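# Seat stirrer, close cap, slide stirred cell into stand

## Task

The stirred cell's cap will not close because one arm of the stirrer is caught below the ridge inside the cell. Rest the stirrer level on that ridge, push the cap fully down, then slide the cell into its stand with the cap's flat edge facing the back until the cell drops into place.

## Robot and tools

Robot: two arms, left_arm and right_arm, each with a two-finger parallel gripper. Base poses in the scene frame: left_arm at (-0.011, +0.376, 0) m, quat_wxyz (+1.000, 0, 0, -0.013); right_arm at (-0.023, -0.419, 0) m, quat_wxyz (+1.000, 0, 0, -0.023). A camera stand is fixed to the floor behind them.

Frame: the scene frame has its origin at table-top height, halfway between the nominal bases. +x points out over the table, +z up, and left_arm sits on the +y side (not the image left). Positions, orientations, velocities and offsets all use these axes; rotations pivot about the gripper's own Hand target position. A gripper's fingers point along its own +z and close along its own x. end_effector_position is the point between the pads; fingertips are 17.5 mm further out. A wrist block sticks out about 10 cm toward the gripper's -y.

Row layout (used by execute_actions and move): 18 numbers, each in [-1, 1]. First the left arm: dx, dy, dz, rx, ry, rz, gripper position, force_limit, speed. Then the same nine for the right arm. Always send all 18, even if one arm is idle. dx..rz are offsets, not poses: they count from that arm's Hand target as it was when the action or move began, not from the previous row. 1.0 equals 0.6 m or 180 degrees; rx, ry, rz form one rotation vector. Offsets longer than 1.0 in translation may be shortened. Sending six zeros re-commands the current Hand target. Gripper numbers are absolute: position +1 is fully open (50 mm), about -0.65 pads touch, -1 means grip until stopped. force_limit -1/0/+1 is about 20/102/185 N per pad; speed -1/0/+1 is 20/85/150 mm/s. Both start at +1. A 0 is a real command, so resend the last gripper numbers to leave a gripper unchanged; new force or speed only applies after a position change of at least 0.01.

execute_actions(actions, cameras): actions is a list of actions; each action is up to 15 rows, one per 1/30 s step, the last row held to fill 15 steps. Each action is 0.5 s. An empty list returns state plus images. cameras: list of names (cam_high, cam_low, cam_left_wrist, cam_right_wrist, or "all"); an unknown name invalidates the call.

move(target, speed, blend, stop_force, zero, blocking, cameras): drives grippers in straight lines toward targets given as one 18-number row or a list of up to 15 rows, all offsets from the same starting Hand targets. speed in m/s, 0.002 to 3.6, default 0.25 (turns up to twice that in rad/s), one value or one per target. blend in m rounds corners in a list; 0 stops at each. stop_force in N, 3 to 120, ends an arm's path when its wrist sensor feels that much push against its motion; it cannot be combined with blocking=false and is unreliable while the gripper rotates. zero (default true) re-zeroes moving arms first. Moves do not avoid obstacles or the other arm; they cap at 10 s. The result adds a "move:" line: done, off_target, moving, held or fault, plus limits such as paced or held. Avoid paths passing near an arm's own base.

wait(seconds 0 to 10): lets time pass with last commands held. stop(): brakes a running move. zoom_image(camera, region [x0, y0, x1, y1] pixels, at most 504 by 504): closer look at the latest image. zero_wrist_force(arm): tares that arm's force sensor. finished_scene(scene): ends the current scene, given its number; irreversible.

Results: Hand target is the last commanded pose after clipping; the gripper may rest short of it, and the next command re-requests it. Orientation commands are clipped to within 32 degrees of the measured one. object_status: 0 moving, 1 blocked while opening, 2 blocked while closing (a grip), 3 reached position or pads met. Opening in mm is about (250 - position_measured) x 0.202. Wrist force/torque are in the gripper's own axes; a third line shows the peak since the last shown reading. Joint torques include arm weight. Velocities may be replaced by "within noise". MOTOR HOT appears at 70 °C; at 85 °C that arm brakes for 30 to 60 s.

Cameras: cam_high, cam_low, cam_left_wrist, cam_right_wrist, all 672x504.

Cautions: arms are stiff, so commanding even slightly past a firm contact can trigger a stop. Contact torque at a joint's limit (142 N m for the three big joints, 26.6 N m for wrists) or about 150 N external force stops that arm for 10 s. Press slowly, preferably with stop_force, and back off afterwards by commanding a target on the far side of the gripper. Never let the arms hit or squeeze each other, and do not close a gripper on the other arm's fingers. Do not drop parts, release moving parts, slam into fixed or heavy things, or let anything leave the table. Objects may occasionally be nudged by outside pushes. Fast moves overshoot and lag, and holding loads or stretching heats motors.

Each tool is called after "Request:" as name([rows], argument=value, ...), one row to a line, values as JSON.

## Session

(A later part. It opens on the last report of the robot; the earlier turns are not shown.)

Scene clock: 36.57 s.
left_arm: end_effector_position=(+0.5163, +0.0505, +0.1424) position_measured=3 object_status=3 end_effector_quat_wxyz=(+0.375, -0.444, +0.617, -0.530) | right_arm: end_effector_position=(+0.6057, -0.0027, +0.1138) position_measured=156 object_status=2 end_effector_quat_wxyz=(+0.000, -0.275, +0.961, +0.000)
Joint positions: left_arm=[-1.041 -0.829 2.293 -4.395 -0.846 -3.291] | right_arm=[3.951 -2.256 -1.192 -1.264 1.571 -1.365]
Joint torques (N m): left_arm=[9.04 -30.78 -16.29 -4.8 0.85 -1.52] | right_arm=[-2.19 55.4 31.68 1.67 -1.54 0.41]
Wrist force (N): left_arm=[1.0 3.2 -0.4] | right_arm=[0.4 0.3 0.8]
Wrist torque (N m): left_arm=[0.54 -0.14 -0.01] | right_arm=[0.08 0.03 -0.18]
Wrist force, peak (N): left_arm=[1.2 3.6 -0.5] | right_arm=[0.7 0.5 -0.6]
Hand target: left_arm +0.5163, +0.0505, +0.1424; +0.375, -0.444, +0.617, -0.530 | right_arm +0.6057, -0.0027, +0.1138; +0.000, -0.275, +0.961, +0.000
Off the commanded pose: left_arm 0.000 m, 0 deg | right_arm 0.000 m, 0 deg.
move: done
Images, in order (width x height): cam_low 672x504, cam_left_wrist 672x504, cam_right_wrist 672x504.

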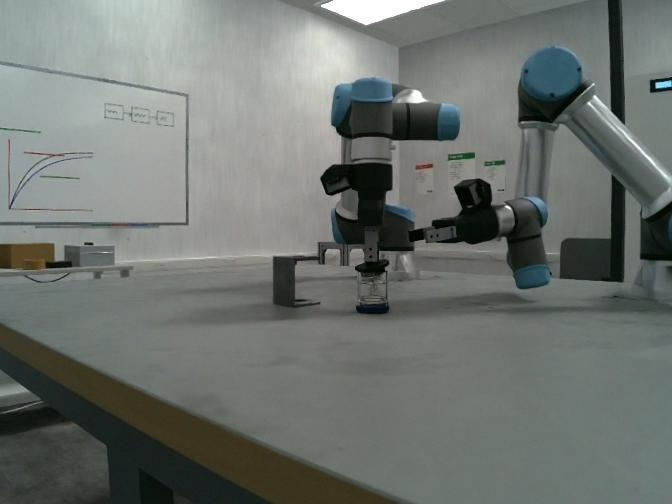

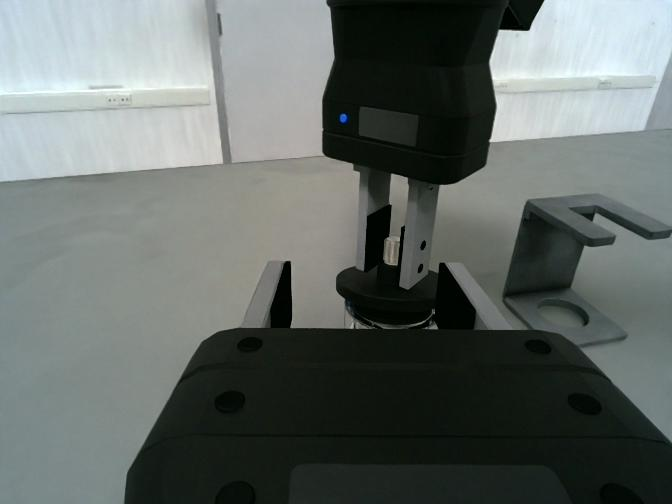

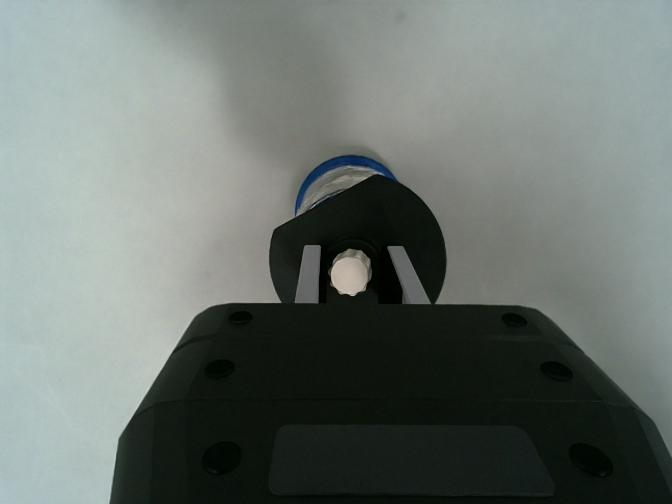

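Request:
move([
  [0,0,0,0,0,0,1,1,1,0,0,0.035,0,0,0,-1,-1,-1],
], cameras=["cam_right_wrist","cam_left_wrist","cam_low"], speed=0.03)

Request:
zoom_image(camera="cam_low", region=[330, 190, 420, 320])

Request:
zoom_image(camera="cam_left_wrist", region=[300, 160, 480, 340])

Scene clock: 37.83 s.
left_arm: end_effector_position=(+0.5163, +0.0505, +0.1424) position_measured=3 object_status=3 end_effector_quat_wxyz=(+0.375, -0.444, +0.617, -0.530) | right_arm: end_effector_position=(+0.6057, -0.0027, +0.1350) position_measured=156 object_status=2 end_effector_quat_wxyz=(+0.000, -0.275, +0.961, +0.000) end_effector_velocity=(+0.001, +0.001, -0.002) end_effector_angular_velocity=(+0.001, -0.003, +0.001)
Joint positions: left_arm=[-1.041 -0.829 2.293 -4.395 -0.846 -3.291] | right_arm=[3.951 -2.241 -1.162 -1.309 1.571 -1.365]
Joint velocities: left_arm=[within noise] | right_arm=[0 -0.001 -0.003 0.006 -0.001 -0.001]
Joint torques (N m): left_arm=[9.43 -31.08 -14.26 -4.85 1.18 -1.42] | right_arm=[2.92 45.77 19.46 5.13 -1.99 0.34]
Wrist force (N): left_arm=[0.8 3.4 -0.5] | right_arm=[-0.2 0.3 2.1]
Wrist torque (N m): left_arm=[0.57 -0.12 0.00] | right_arm=[0.10 0.08 -0.18]
Wrist force, peak (N): left_arm=[1.0 3.7 -0.3] | right_arm=[0.2 0.2 2.8]
Hand target: left_arm +0.5163, +0.0505, +0.1424; +0.375, -0.444, +0.617, -0.530 | right_arm +0.6057, -0.0027, +0.1348; +0.000, -0.275, +0.961, +0.000
Off the commanded pose: left_arm 0.000 m, 0 deg | right_arm 0.000 m, 0 deg.
move: done
Images, in order (width x height): cam_low 672x504, cam_left_wrist 672x504, cam_right_wrist 672x504.

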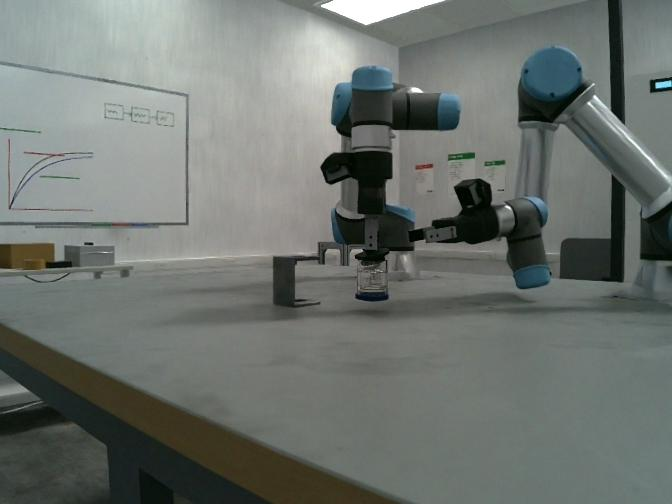

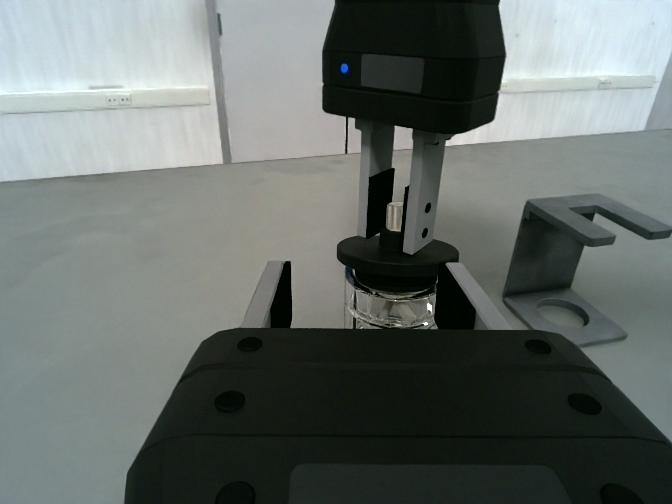

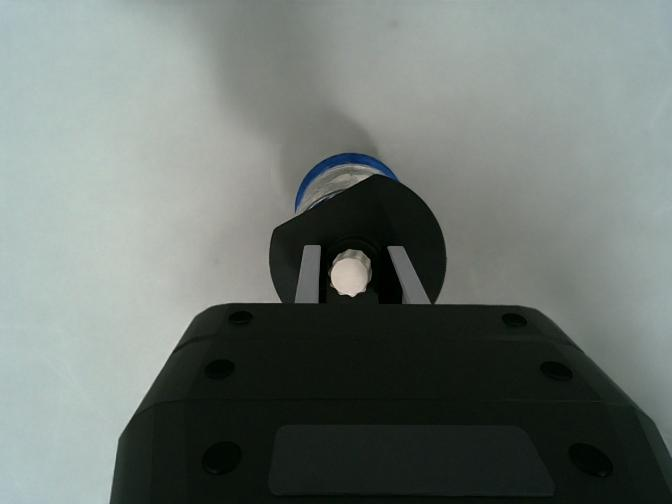

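Scaled by 3.877 from the camera's 672x504 image, which has a finer 960x720 frame.

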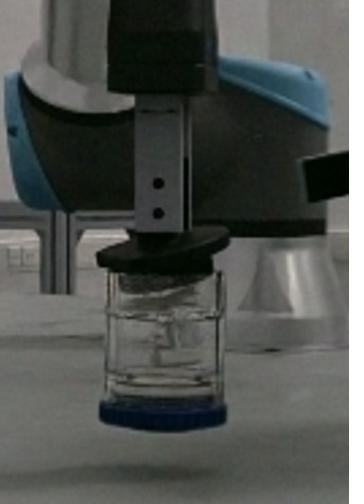

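Scaled by 2.800 from the camera's 672x504 image, which has a finer 960x720 frame.

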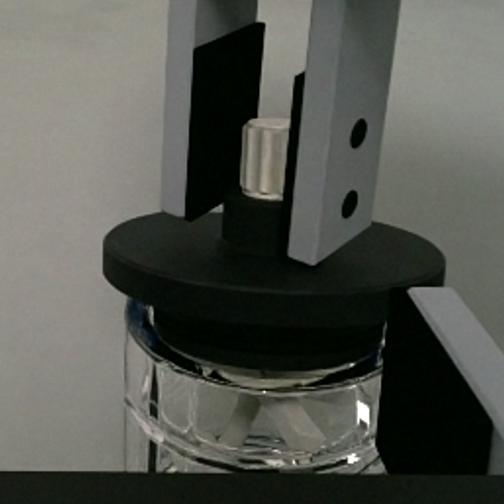

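Request:
move([
  [0.0445,-0.046,-0.0957,0.027,0.079,0,1,1,1,0,0,0,0,0,0,-1,-1,-1],
], cameras=["cam_right_wrist","cam_left_wrist","cam_low"], speed=0.1)

Request:
zoom_image(camera="cam_left_wrist", region=[240, 160, 480, 340])

Request:
zoom_image(camera="cam_low", region=[330, 220, 460, 320])

Scene clock: 40.77 s.
left_arm: end_effector_position=(+0.5431, +0.0229, +0.0852) position_measured=3 object_status=3 end_effector_quat_wxyz=(+0.314, -0.490, +0.681, -0.444) | right_arm: end_effector_position=(+0.6057, -0.0027, +0.1348) position_measured=156 object_status=2 end_effector_quat_wxyz=(+0.000, -0.275, +0.961, +0.000)
Joint positions: left_arm=[-0.984 -0.869 2.221 -3.972 -0.96 -3.468] | right_arm=[3.951 -2.241 -1.162 -1.309 1.571 -1.365]
Joint torques (N m): left_arm=[-8.42 -35.37 2.3 -3.41 2.04 1.23] | right_arm=[2.54 46.05 19.8 5.06 -2.03 0.18]
Wrist force (N): left_arm=[1.3 3.6 -1.1] | right_arm=[0.1 0.2 2.2]
Wrist torque (N m): left_arm=[0.61 -0.13 -0.11] | right_arm=[0.08 0.03 -0.18]
Wrist force, peak (N): left_arm=[1.7 3.9 -0.9] | right_arm=[0.3 0.1 2.4]
Hand target: left_arm +0.5430, +0.0229, +0.0850; +0.314, -0.490, +0.681, -0.444 | right_arm +0.6057, -0.0027, +0.1348; +0.000, -0.275, +0.961, +0.000
Off the commanded pose: left_arm 0.000 m, 0 deg | right_arm 0.000 m, 0 deg.
move: done
Images, in order (width x height): cam_low 672x504, cam_left_wrist 672x504, cam_right_wrist 672x504.

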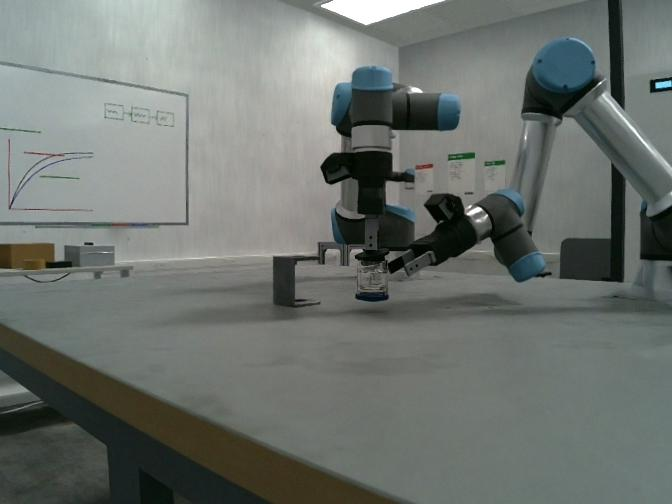

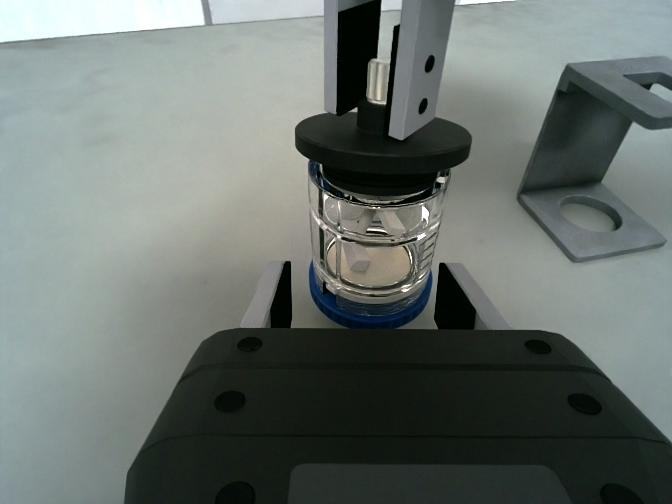

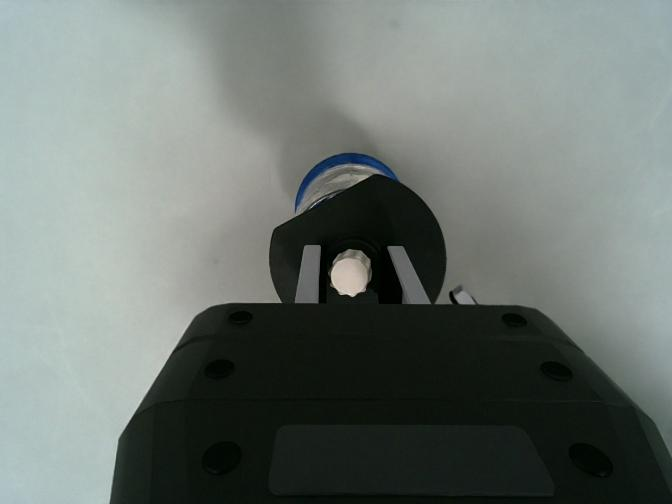

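Scaled by 2.100 from the camera's 672x504 image, which has a finer 960x720 frame.

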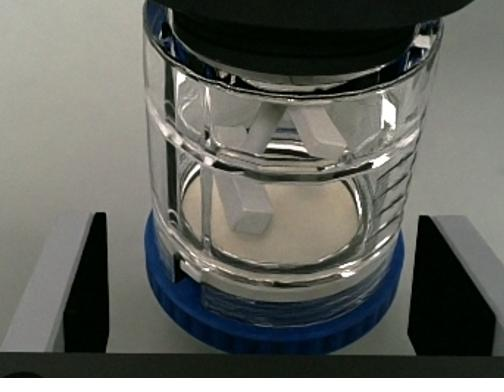

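Scaled by 3.877 from the camera's 672x504 image, which has a finer 960x720 frame.

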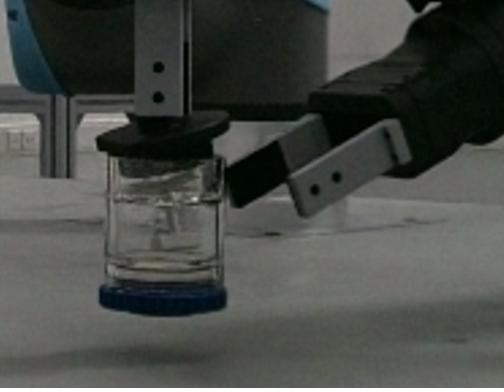

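Request:
move([
  [-0.003,-0.0085,0,0,0,0,1,1,1,0,0,0,0,0,0,-1,-1,-1],
  [0.037,-0.022,-0.02,0,0,0,1,1,1,0,0,0,0,0,0,-1,-1,-1],
], cameras=["cam_right_wrist","cam_left_wrist","cam_low"], speed=0.06)

Request:
zoom_image(camera="cam_low", region=[330, 220, 460, 320])

Scene clock: 42.53 s.
left_arm: end_effector_position=(+0.5652, +0.0097, +0.0729) position_measured=3 object_status=3 end_effector_quat_wxyz=(+0.314, -0.490, +0.681, -0.444) | right_arm: end_effector_position=(+0.6057, -0.0027, +0.1348) position_measured=156 object_status=2 end_effector_quat_wxyz=(+0.000, -0.275, +0.961, +0.000)
Joint positions: left_arm=[-0.957 -0.816 2.14 -3.953 -0.984 -3.452] | right_arm=[3.951 -2.241 -1.162 -1.309 1.571 -1.365]
Joint torques (N m): left_arm=[-9.08 -55.11 2.14 -4.88 2.23 -1.53] | right_arm=[2.87 47.64 20.73 5.01 -2.21 0.13]
Wrist force (N): left_arm=[1.2 3.4 -1.3] | right_arm=[0.2 0.2 2.2]
Wrist torque (N m): left_arm=[0.59 -0.14 -0.09] | right_arm=[0.07 0.01 -0.18]
Wrist force, peak (N): left_arm=[1.9 3.7 -1.9] | right_arm=[0.2 0.5 2.3]
Hand target: left_arm +0.5652, +0.0097, +0.0730; +0.314, -0.490, +0.681, -0.444 | right_arm +0.6057, -0.0027, +0.1348; +0.000, -0.275, +0.961, +0.000
Off the commanded pose: left_arm 0.000 m, 0 deg | right_arm 0.000 m, 0 deg.
move: done
Images, in order (width x height): cam_low 672x504, cam_left_wrist 672x504, cam_right_wrist 672x504.

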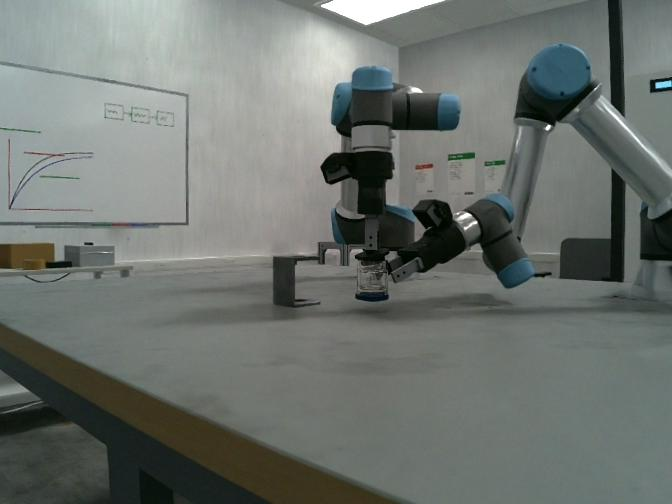

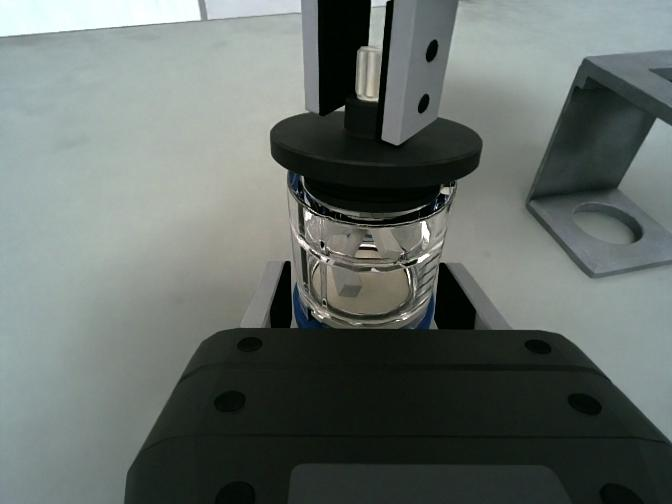

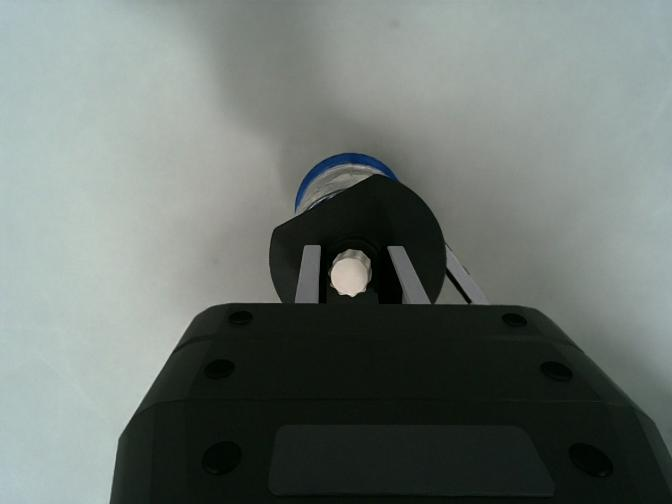

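Scaled by 3.877 from the camera's 672x504 image, which has a finer 960x720 frame.

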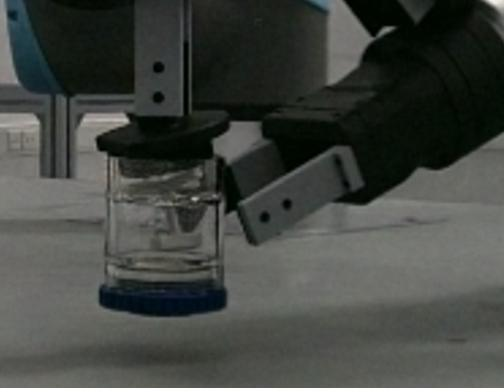

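Request:
move([
  [0.0435,-0.0175,-0.021,0,0,0,1,1,1,0,0,0,0,0,0,-1,-1,-1],
], cameras=["cam_right_wrist","cam_left_wrist","cam_low"], speed=0.02, stop_force=4)

Request:
zoom_image(camera="cam_low", region=[330, 220, 460, 320])

Scene clock: 45.87 s.
left_arm: end_effector_position=(+0.5913, -0.0008, +0.0604) position_measured=3 object_status=3 end_effector_quat_wxyz=(+0.314, -0.490, +0.681, -0.444) | right_arm: end_effector_position=(+0.6057, -0.0027, +0.1348) position_measured=156 object_status=2 end_effector_quat_wxyz=(+0.000, -0.275, +0.961, +0.000)
Joint positions: left_arm=[-0.923 -0.761 2.052 -3.931 -1.014 -3.432] | right_arm=[3.951 -2.241 -1.162 -1.309 1.571 -1.365]
Joint torques (N m): left_arm=[-8.28 -57.28 1.08 -5.32 2.48 -1.6] | right_arm=[2.55 49.42 20.95 1.61 -2.3 -0.27]
Wrist force (N): left_arm=[1.2 3.5 -1.1] | right_arm=[0.2 0.2 0.6]
Wrist torque (N m): left_arm=[0.61 -0.12 -0.11] | right_arm=[0.08 0.02 -0.18]
Wrist force, peak (N): left_arm=[2.5 3.1 -1.5] | right_arm=[0.1 0.3 2.3]
Hand target: left_arm +0.5913, -0.0008, +0.0604; +0.314, -0.490, +0.681, -0.444 | right_arm +0.6057, -0.0027, +0.1348; +0.000, -0.275, +0.961, +0.000
Off the commanded pose: left_arm 0.000 m, 0 deg | right_arm 0.000 m, 0 deg.
move: done
Images, in order (width x height): cam_low 672x504, cam_left_wrist 672x504, cam_right_wrist 672x504.

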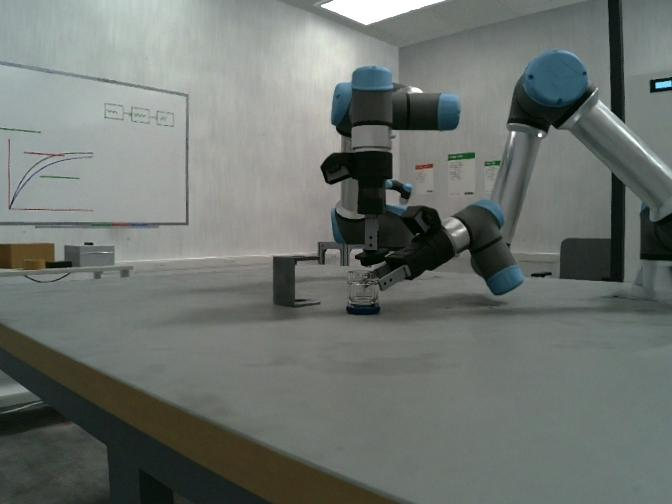

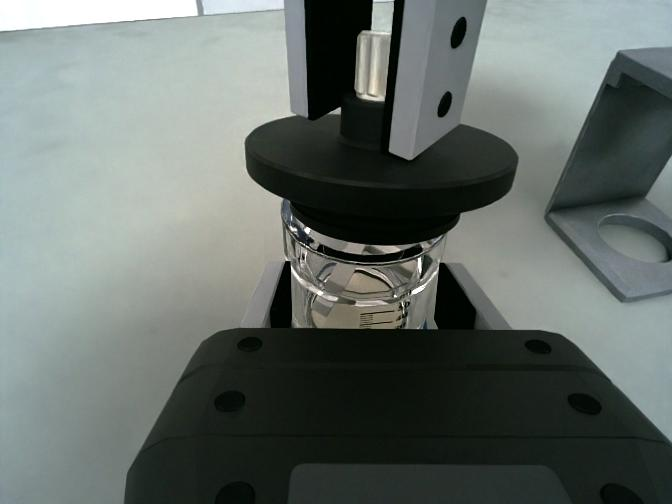

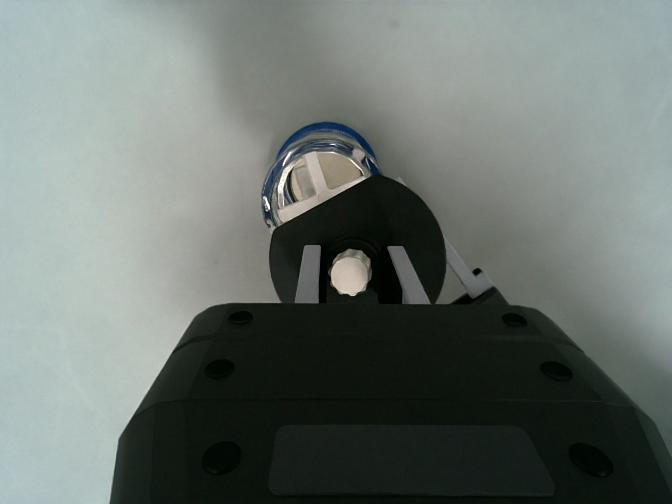

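Scaled by 3.877 from the camera's 672x504 image, which has a finer 960x720 frame.

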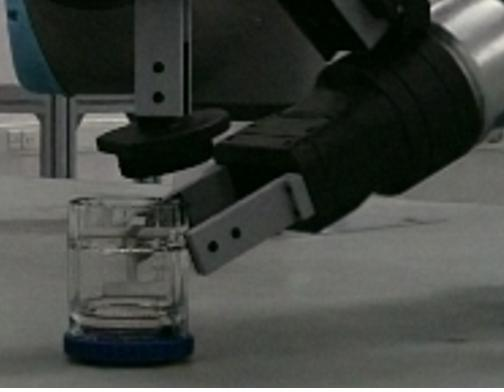

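Request:
move([
  [-0.09,0.031,0.042,0,0,0,1,1,1,0,0,0.05,0,0,0,-1,-1,-1],
  [-0.09,0.08,0.3,0,0,0,1,1,1,-0.25,-0.35,0.1,0,0,0,-1,-1,-1],
], speed=0.15)

Scene clock: 48.97 s.
left_arm: end_effector_position=(+0.5374, +0.0472, +0.2405) position_measured=3 object_status=3 end_effector_quat_wxyz=(+0.314, -0.490, +0.681, -0.444) | right_arm: end_effector_position=(+0.4558, -0.2127, +0.1948) position_measured=156 object_status=2 end_effector_quat_wxyz=(+0.000, -0.275, +0.961, +0.000)
Joint positions: left_arm=[-0.963 -1.32 2.251 -3.559 -0.978 -3.456] | right_arm=[3.854 -1.654 -1.831 -1.227 1.571 -1.463]
Joint torques (N m): left_arm=[-8.9 -30.68 -5.66 -4.68 2.48 -1.64] | right_arm=[7.63 32.55 20.25 2.95 -2.63 1.33]
Wrist force (N): left_arm=[1.6 3.4 -1.0] | right_arm=[0.5 0.4 0.7]
Wrist torque (N m): left_arm=[0.58 -0.19 -0.10] | right_arm=[0.09 -0.01 -0.17]
Wrist force, peak (N): left_arm=[1.8 4.9 -0.5] | right_arm=[2.6 -0.9 0.5]
Hand target: left_arm +0.5373, +0.0472, +0.2404; +0.314, -0.490, +0.681, -0.444 | right_arm +0.4557, -0.2127, +0.1948; +0.000, -0.275, +0.961, +0.000
Off the commanded pose: left_arm 0.000 m, 0 deg | right_arm 0.000 m, 0 deg.
move: done

Request:
move([
  [0.11,-0.1,0.03,0.117,0.3416,0,1,1,1,0,0,0,0,0,0,-1,-1,-1],
], cameras=["cam_right_wrist","cam_left_wrist","cam_low"])

Request:
zoom_image(camera="cam_left_wrist", region=[240, 130, 440, 330])

Request:
zoom_image(camera="cam_low", region=[330, 220, 430, 320])

Scene clock: 52.07 s.
left_arm: end_effector_position=(+0.6033, -0.0128, +0.2584) position_measured=3 object_status=3 end_effector_quat_wxyz=(+0.004, -0.585, +0.811, -0.007) | right_arm: end_effector_position=(+0.4557, -0.2127, +0.1948) position_measured=156 object_status=2 end_effector_quat_wxyz=(+0.000, -0.275, +0.961, +0.000)
Joint positions: left_arm=[-0.724 -1.031 1.059 -1.614 -1.565 -3.57] | right_arm=[3.854 -1.654 -1.831 -1.227 1.571 -1.463]
Joint torques (N m): left_arm=[-9.56 -50.79 -33.58 -1.22 0.43 -1.74] | right_arm=[7.6 32.81 18.87 4.74 -2.56 1.33]
Wrist force (N): left_arm=[2.8 5.6 -2.6] | right_arm=[0.4 0.4 0.6]
Wrist torque (N m): left_arm=[1.25 -0.29 0.06] | right_arm=[0.10 0.01 -0.18]
Wrist force, peak (N): left_arm=[3.1 5.7 -2.6] | right_arm=[0.5 0.3 1.0]
Hand target: left_arm +0.6033, -0.0128, +0.2584; +0.004, -0.584, +0.811, -0.007 | right_arm +0.4557, -0.2127, +0.1948; +0.000, -0.275, +0.961, +0.000
Off the commanded pose: left_arm 0.000 m, 0 deg | right_arm 0.000 m, 0 deg.
move: done
Images, in order (width x height): cam_low 672x504, cam_left_wrist 672x504, cam_right_wrist 672x504.

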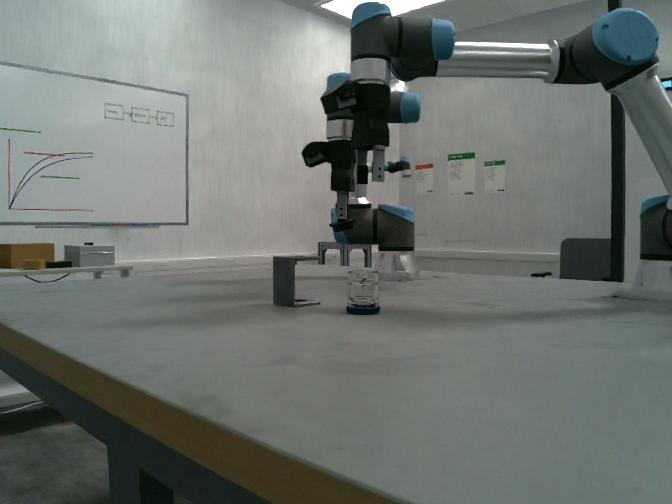

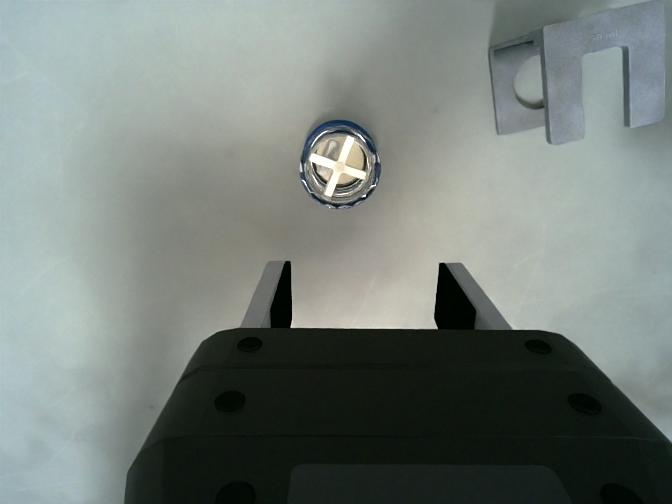

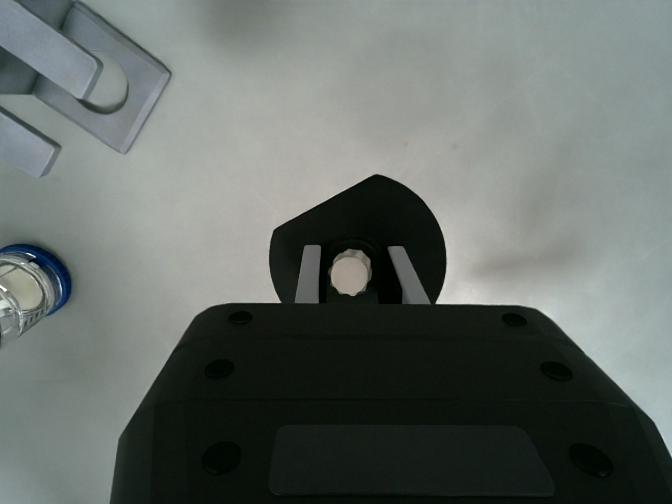

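Scaled by 2.520 from the camera's 672x504 image, which has a finer 960x720 frame.

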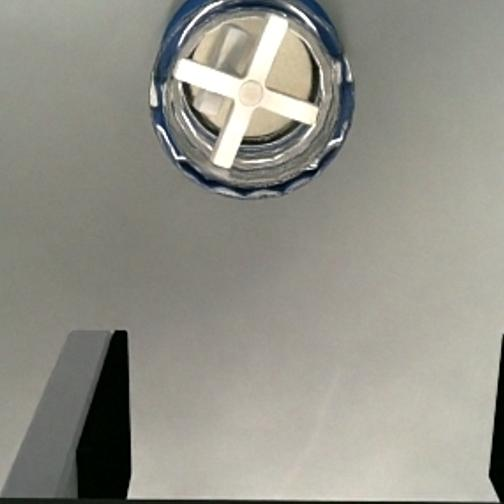

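Scaled by 5.040 from the camera's 672x504 image, which has a finer 960x720 frame.

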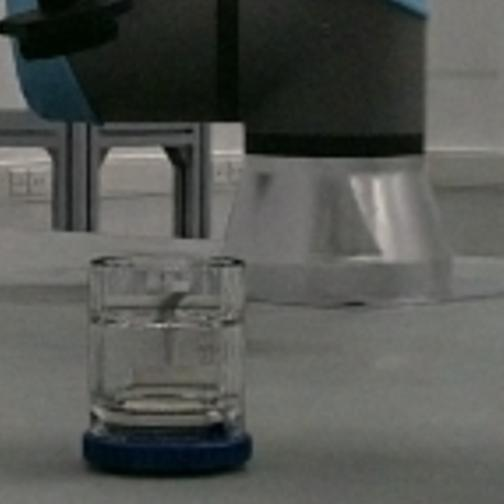

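Request:
move([
  [0,0,-0.13,0,0,0,1,1,1,0,0,0,0,0,0,-1,-1,-1],
], cameras=["cam_left_wrist"])

Request:
zoom_image(camera="cam_left_wrist", region=[260, 90, 420, 250])

Scene clock: 53.40 s.
left_arm: end_effector_position=(+0.6033, -0.0128, +0.1804) position_measured=3 object_status=3 end_effector_quat_wxyz=(+0.004, -0.584, +0.811, -0.007) | right_arm: end_effector_position=(+0.4557, -0.2127, +0.1948) position_measured=156 object_status=2 end_effector_quat_wxyz=(+0.000, -0.275, +0.961, +0.000)
Joint positions: left_arm=[-0.724 -1.006 1.221 -1.801 -1.565 -3.57] | right_arm=[3.854 -1.654 -1.831 -1.227 1.571 -1.463]
Joint torques (N m): left_arm=[-7.77 -64.6 -22.53 -3.37 1.54 -1.07] | right_arm=[7.46 32.7 18.81 4.81 -2.61 1.35]
Wrist force (N): left_arm=[3.1 5.6 -2.6] | right_arm=[0.4 0.5 0.7]
Wrist torque (N m): left_arm=[1.24 -0.34 0.06] | right_arm=[0.12 0.00 -0.17]
Wrist force, peak (N): left_arm=[3.1 5.5 -5.3] | right_arm=[0.6 0.4 0.8]
Hand target: left_arm +0.6033, -0.0128, +0.1804; +0.004, -0.584, +0.811, -0.007 | right_arm +0.4557, -0.2127, +0.1948; +0.000, -0.275, +0.961, +0.000
Off the commanded pose: left_arm 0.000 m, 0 deg | right_arm 0.000 m, 0 deg.
move: done
Images, in order (width x height): cam_left_wrist 672x504.

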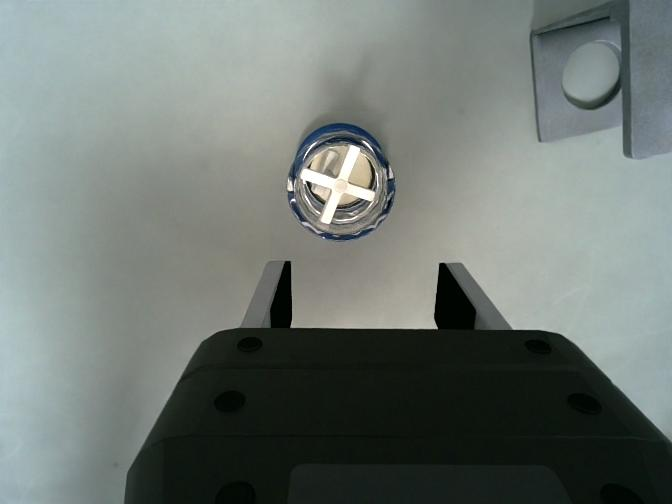

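Scaled by 3.150 from the camera's 672x504 image, which has a finer 960x720 frame.

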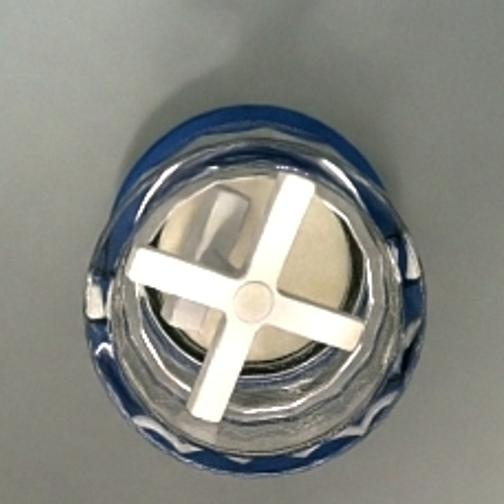

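Request:
move([
  [0,0,0,0,0,-0.111,1,1,1,0,0,0,0,0,0,-1,-1,-1],
])

Request:
move([
  [0,0,-0.02,-0.104,-0.13,0,0,-1,-1,0,0,0,0,0,0,-1,-1,-1],
], cameras=["cam_left_wrist","cam_low"])

Request:
zoom_image(camera="cam_low", region=[310, 180, 450, 320])

Scene clock: 57.57 s.
left_arm: end_effector_position=(+0.6033, -0.0129, +0.1804) position_measured=3 object_status=3 end_effector_quat_wxyz=(+0.003, -0.435, +0.900, -0.008) | right_arm: end_effector_position=(+0.4557, -0.2127, +0.1948) position_measured=156 object_status=2 end_effector_quat_wxyz=(+0.000, -0.275, +0.961, +0.000)
Joint positions: left_arm=[-0.722 -1.006 1.221 -1.802 -1.571 -3.219] | right_arm=[3.854 -1.654 -1.831 -1.227 1.571 -1.463]
Joint torques (N m): left_arm=[7.12 -44.96 -34.11 -2.12 -0.23 1.55] | right_arm=[7.55 32.61 18.93 4.84 -2.49 1.34]
Wrist force (N): left_arm=[3.2 5.9 -3.0] | right_arm=[0.5 0.2 0.7]
Wrist torque (N m): left_arm=[1.28 -0.34 0.15] | right_arm=[0.07 0.00 -0.18]
Wrist force, peak (N): left_arm=[3.1 6.0 -2.8] | right_arm=[0.5 0.4 1.0]
Hand target: left_arm +0.6033, -0.0128, +0.1804; +0.003, -0.435, +0.900, -0.008 | right_arm +0.4557, -0.2127, +0.1948; +0.000, -0.275, +0.961, +0.000
Off the commanded pose: left_arm 0.000 m, 0 deg | right_arm 0.000 m, 0 deg.
move: done

Scene clock: 59.30 s.
left_arm: end_effector_position=(+0.6033, -0.0129, +0.1685) position_measured=152 object_status=3 end_effector_quat_wxyz=(+0.114, -0.419, +0.868, -0.241) | right_arm: end_effector_position=(+0.4557, -0.2127, +0.1948) position_measured=156 object_status=2 end_effector_quat_wxyz=(+0.000, -0.275, +0.961, +0.000)
Joint positions: left_arm=[-0.738 -1.17 1.748 -2.686 -1.526 -3.223] | right_arm=[3.854 -1.654 -1.831 -1.227 1.571 -1.463]
Joint torques (N m): left_arm=[6.3 -35.32 -14.45 -6.41 -1.23 0.21] | right_arm=[7.31 32.97 18.62 4.76 -2.51 1.41]
Wrist force (N): left_arm=[2.1 4.4 -2.1] | right_arm=[0.3 0.1 0.6]
Wrist torque (N m): left_arm=[0.86 -0.19 -0.07] | right_arm=[0.05 0.03 -0.18]
Wrist force, peak (N): left_arm=[2.8 5.6 -3.2] | right_arm=[0.4 0.4 0.9]
Hand target: left_arm +0.6033, -0.0128, +0.1684; +0.114, -0.419, +0.868, -0.241 | right_arm +0.4557, -0.2127, +0.1948; +0.000, -0.275, +0.961, +0.000
Off the commanded pose: left_arm 0.000 m, 0 deg | right_arm 0.000 m, 0 deg.
move: done
Images, in order (width x height): cam_low 672x504, cam_left_wrist 672x504.

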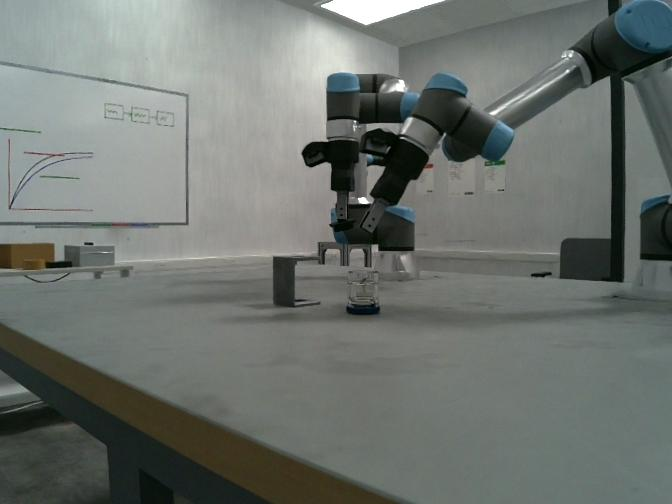

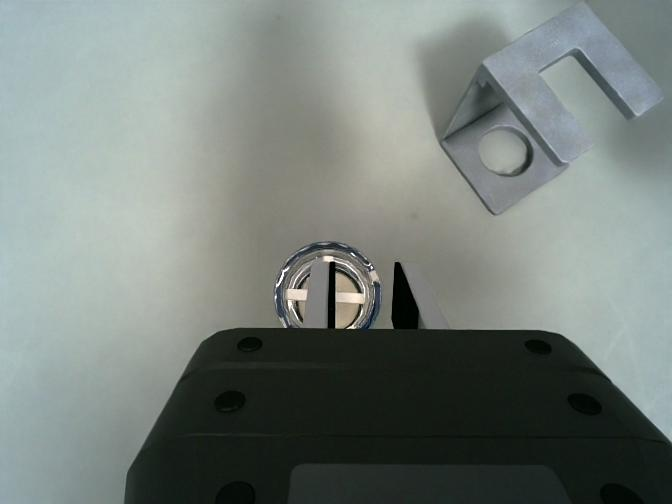

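Scaled by 3.600 from the camera's 672x504 image, which has a finer 960x720 frame.

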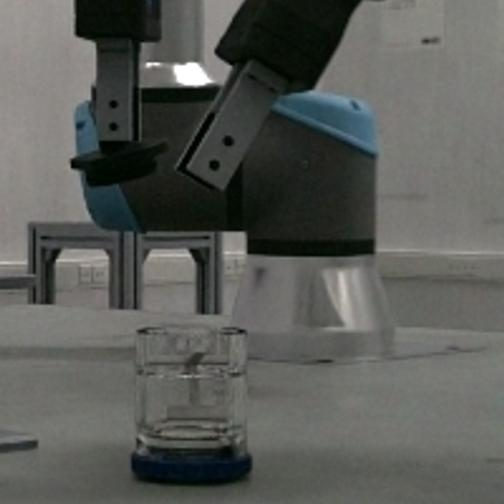

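Request:
move([
  [0.0078,0.0103,-0.08,0,0,0,0,-1,-1,0,0,0,0,0,0,-1,-1,-1],
], cameras=["cam_left_wrist","cam_low"], speed=0.1)

Request:
zoom_image(camera="cam_low", region=[310, 180, 450, 320])

Request:
zoom_image(camera="cam_left_wrist", region=[240, 180, 440, 340])

Scene clock: 61.50 s.
left_arm: end_effector_position=(+0.6080, -0.0066, +0.1203) position_measured=152 object_status=3 end_effector_quat_wxyz=(+0.114, -0.419, +0.868, -0.240) | right_arm: end_effector_position=(+0.4557, -0.2127, +0.1948) position_measured=156 object_status=2 end_effector_quat_wxyz=(+0.000, -0.275, +0.961, +0.000)
Joint positions: left_arm=[-0.725 -1.1 1.791 -2.799 -1.533 -3.211] | right_arm=[3.854 -1.654 -1.831 -1.227 1.571 -1.463]
Joint torques (N m): left_arm=[-9.88 -51.9 -30.46 -2.32 1.27 -1.57] | right_arm=[7.12 32.61 18.72 4.79 -2.43 1.37]
Wrist force (N): left_arm=[1.9 4.8 -2.5] | right_arm=[0.3 0.3 0.6]
Wrist torque (N m): left_arm=[0.93 -0.17 -0.06] | right_arm=[0.08 0.02 -0.18]
Wrist force, peak (N): left_arm=[1.8 5.7 -1.1] | right_arm=[0.6 0.5 0.8]
Hand target: left_arm +0.6080, -0.0067, +0.1204; +0.114, -0.419, +0.868, -0.241 | right_arm +0.4557, -0.2127, +0.1948; +0.000, -0.275, +0.961, +0.000
Off the commanded pose: left_arm 0.000 m, 0 deg | right_arm 0.000 m, 0 deg.
move: done
Images, in order (width x height): cam_low 672x504, cam_left_wrist 672x504.

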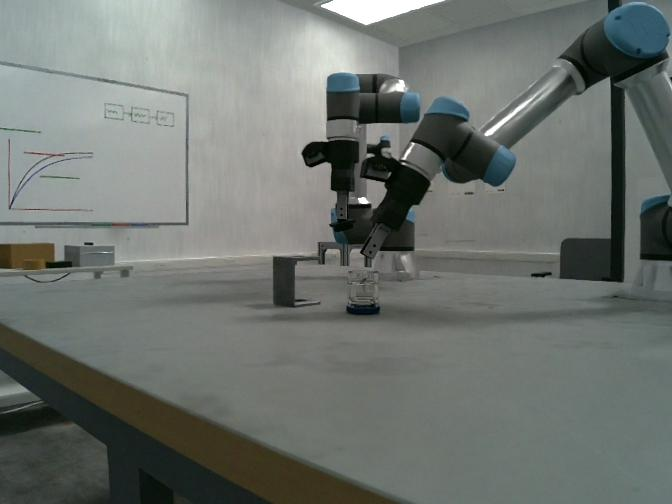

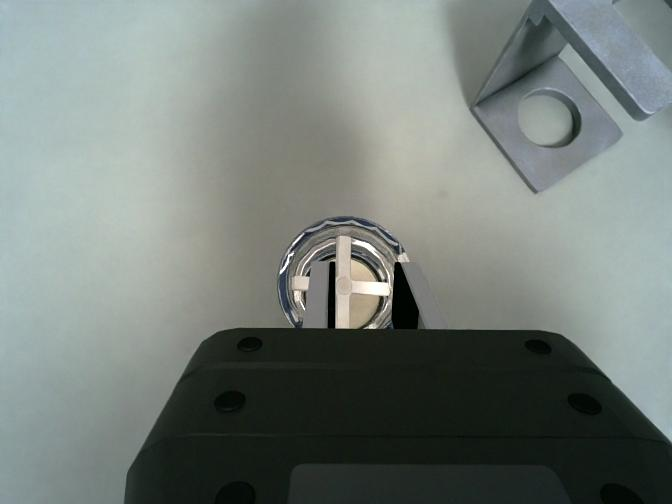

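Scaled by 3.600 from the camera's 672x504 image, which has a finer 960x720 frame.

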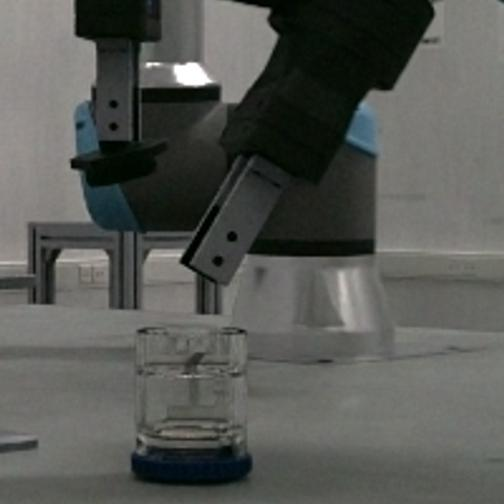

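Scaled by 2.520 from the camera's 672x504 image, which has a finer 960x720 frame.

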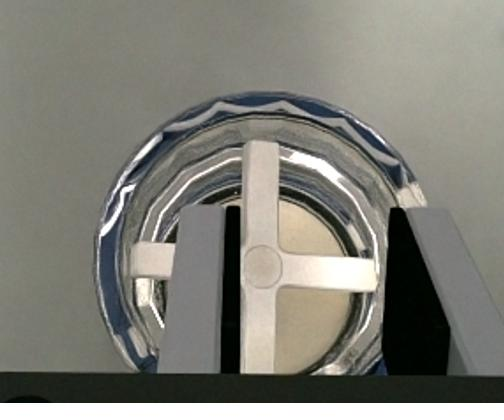

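Request:
move([
  [0.0117,0.0013,-0.02,0,0,0,0,-1,-1,0,0,0,0,0,0,-1,-1,-1],
  [0.0117,0.0013,-0.05,0,0,0,0,-1,-1,0,0,0,0,0,0,-1,-1,-1],
], cameras=["cam_left_wrist","cam_low"], speed=0.04, stop_force=5)

Request:
zoom_image(camera="cam_low", region=[330, 240, 410, 320])

Request:
zoom_image(camera="cam_left_wrist", region=[240, 180, 440, 340])

Scene clock: 64.83 s.
left_arm: end_effector_position=(+0.6150, -0.0059, +0.0904) position_measured=152 object_status=3 end_effector_quat_wxyz=(+0.114, -0.419, +0.868, -0.241) | right_arm: end_effector_position=(+0.4557, -0.2127, +0.1948) position_measured=156 object_status=2 end_effector_quat_wxyz=(+0.000, -0.275, +0.961, +0.000)
Joint positions: left_arm=[-0.716 -1.042 1.794 -2.861 -1.538 -3.203] | right_arm=[3.854 -1.654 -1.831 -1.227 1.571 -1.463]
Joint torques (N m): left_arm=[-9.69 -58.91 -28.73 -1.22 1.57 -1.58] | right_arm=[6.71 32.96 18.58 4.74 -2.57 1.44]
Wrist force (N): left_arm=[1.8 4.2 -1.9] | right_arm=[0.4 0.4 0.6]
Wrist torque (N m): left_arm=[0.84 -0.17 -0.04] | right_arm=[0.09 0.00 -0.18]
Wrist force, peak (N): left_arm=[2.4 4.2 -3.3] | right_arm=[0.7 0.3 0.8]
Hand target: left_arm +0.6150, -0.0059, +0.0904; +0.114, -0.419, +0.868, -0.241 | right_arm +0.4557, -0.2127, +0.1948; +0.000, -0.275, +0.961, +0.000
Off the commanded pose: left_arm 0.000 m, 0 deg | right_arm 0.000 m, 0 deg.
move: done
Images, in order (width x height): cam_low 672x504, cam_left_wrist 672x504.

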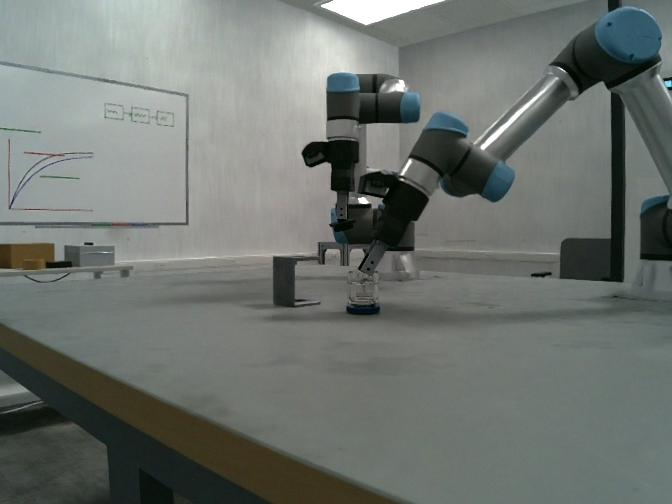

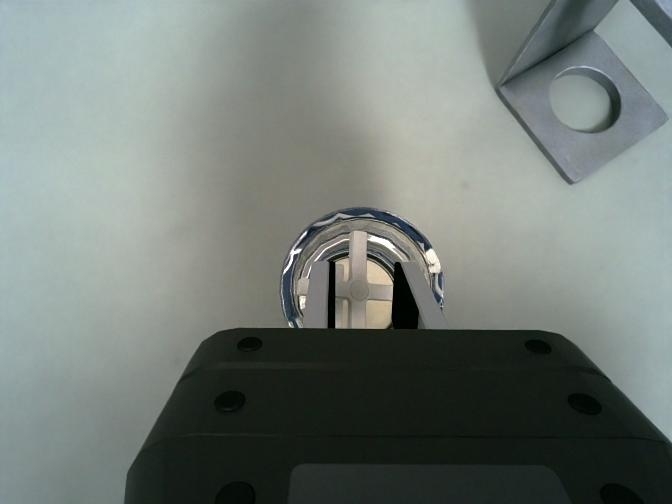

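Scaled by 6.300 from the camera's 672x504 image, which has a finer 960x720 frame.

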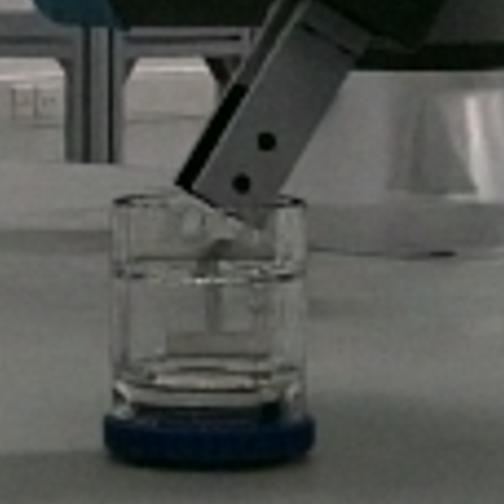

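Scaled by 2.520 from the camera's 672x504 image, which has a finer 960x720 frame.

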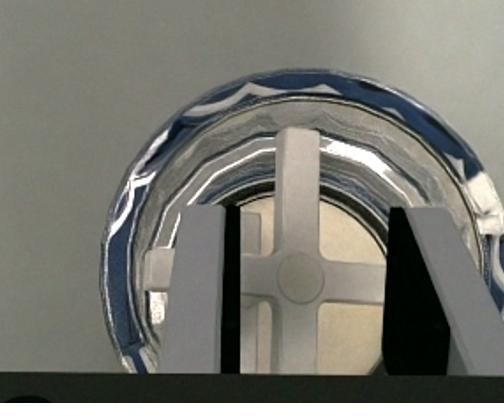

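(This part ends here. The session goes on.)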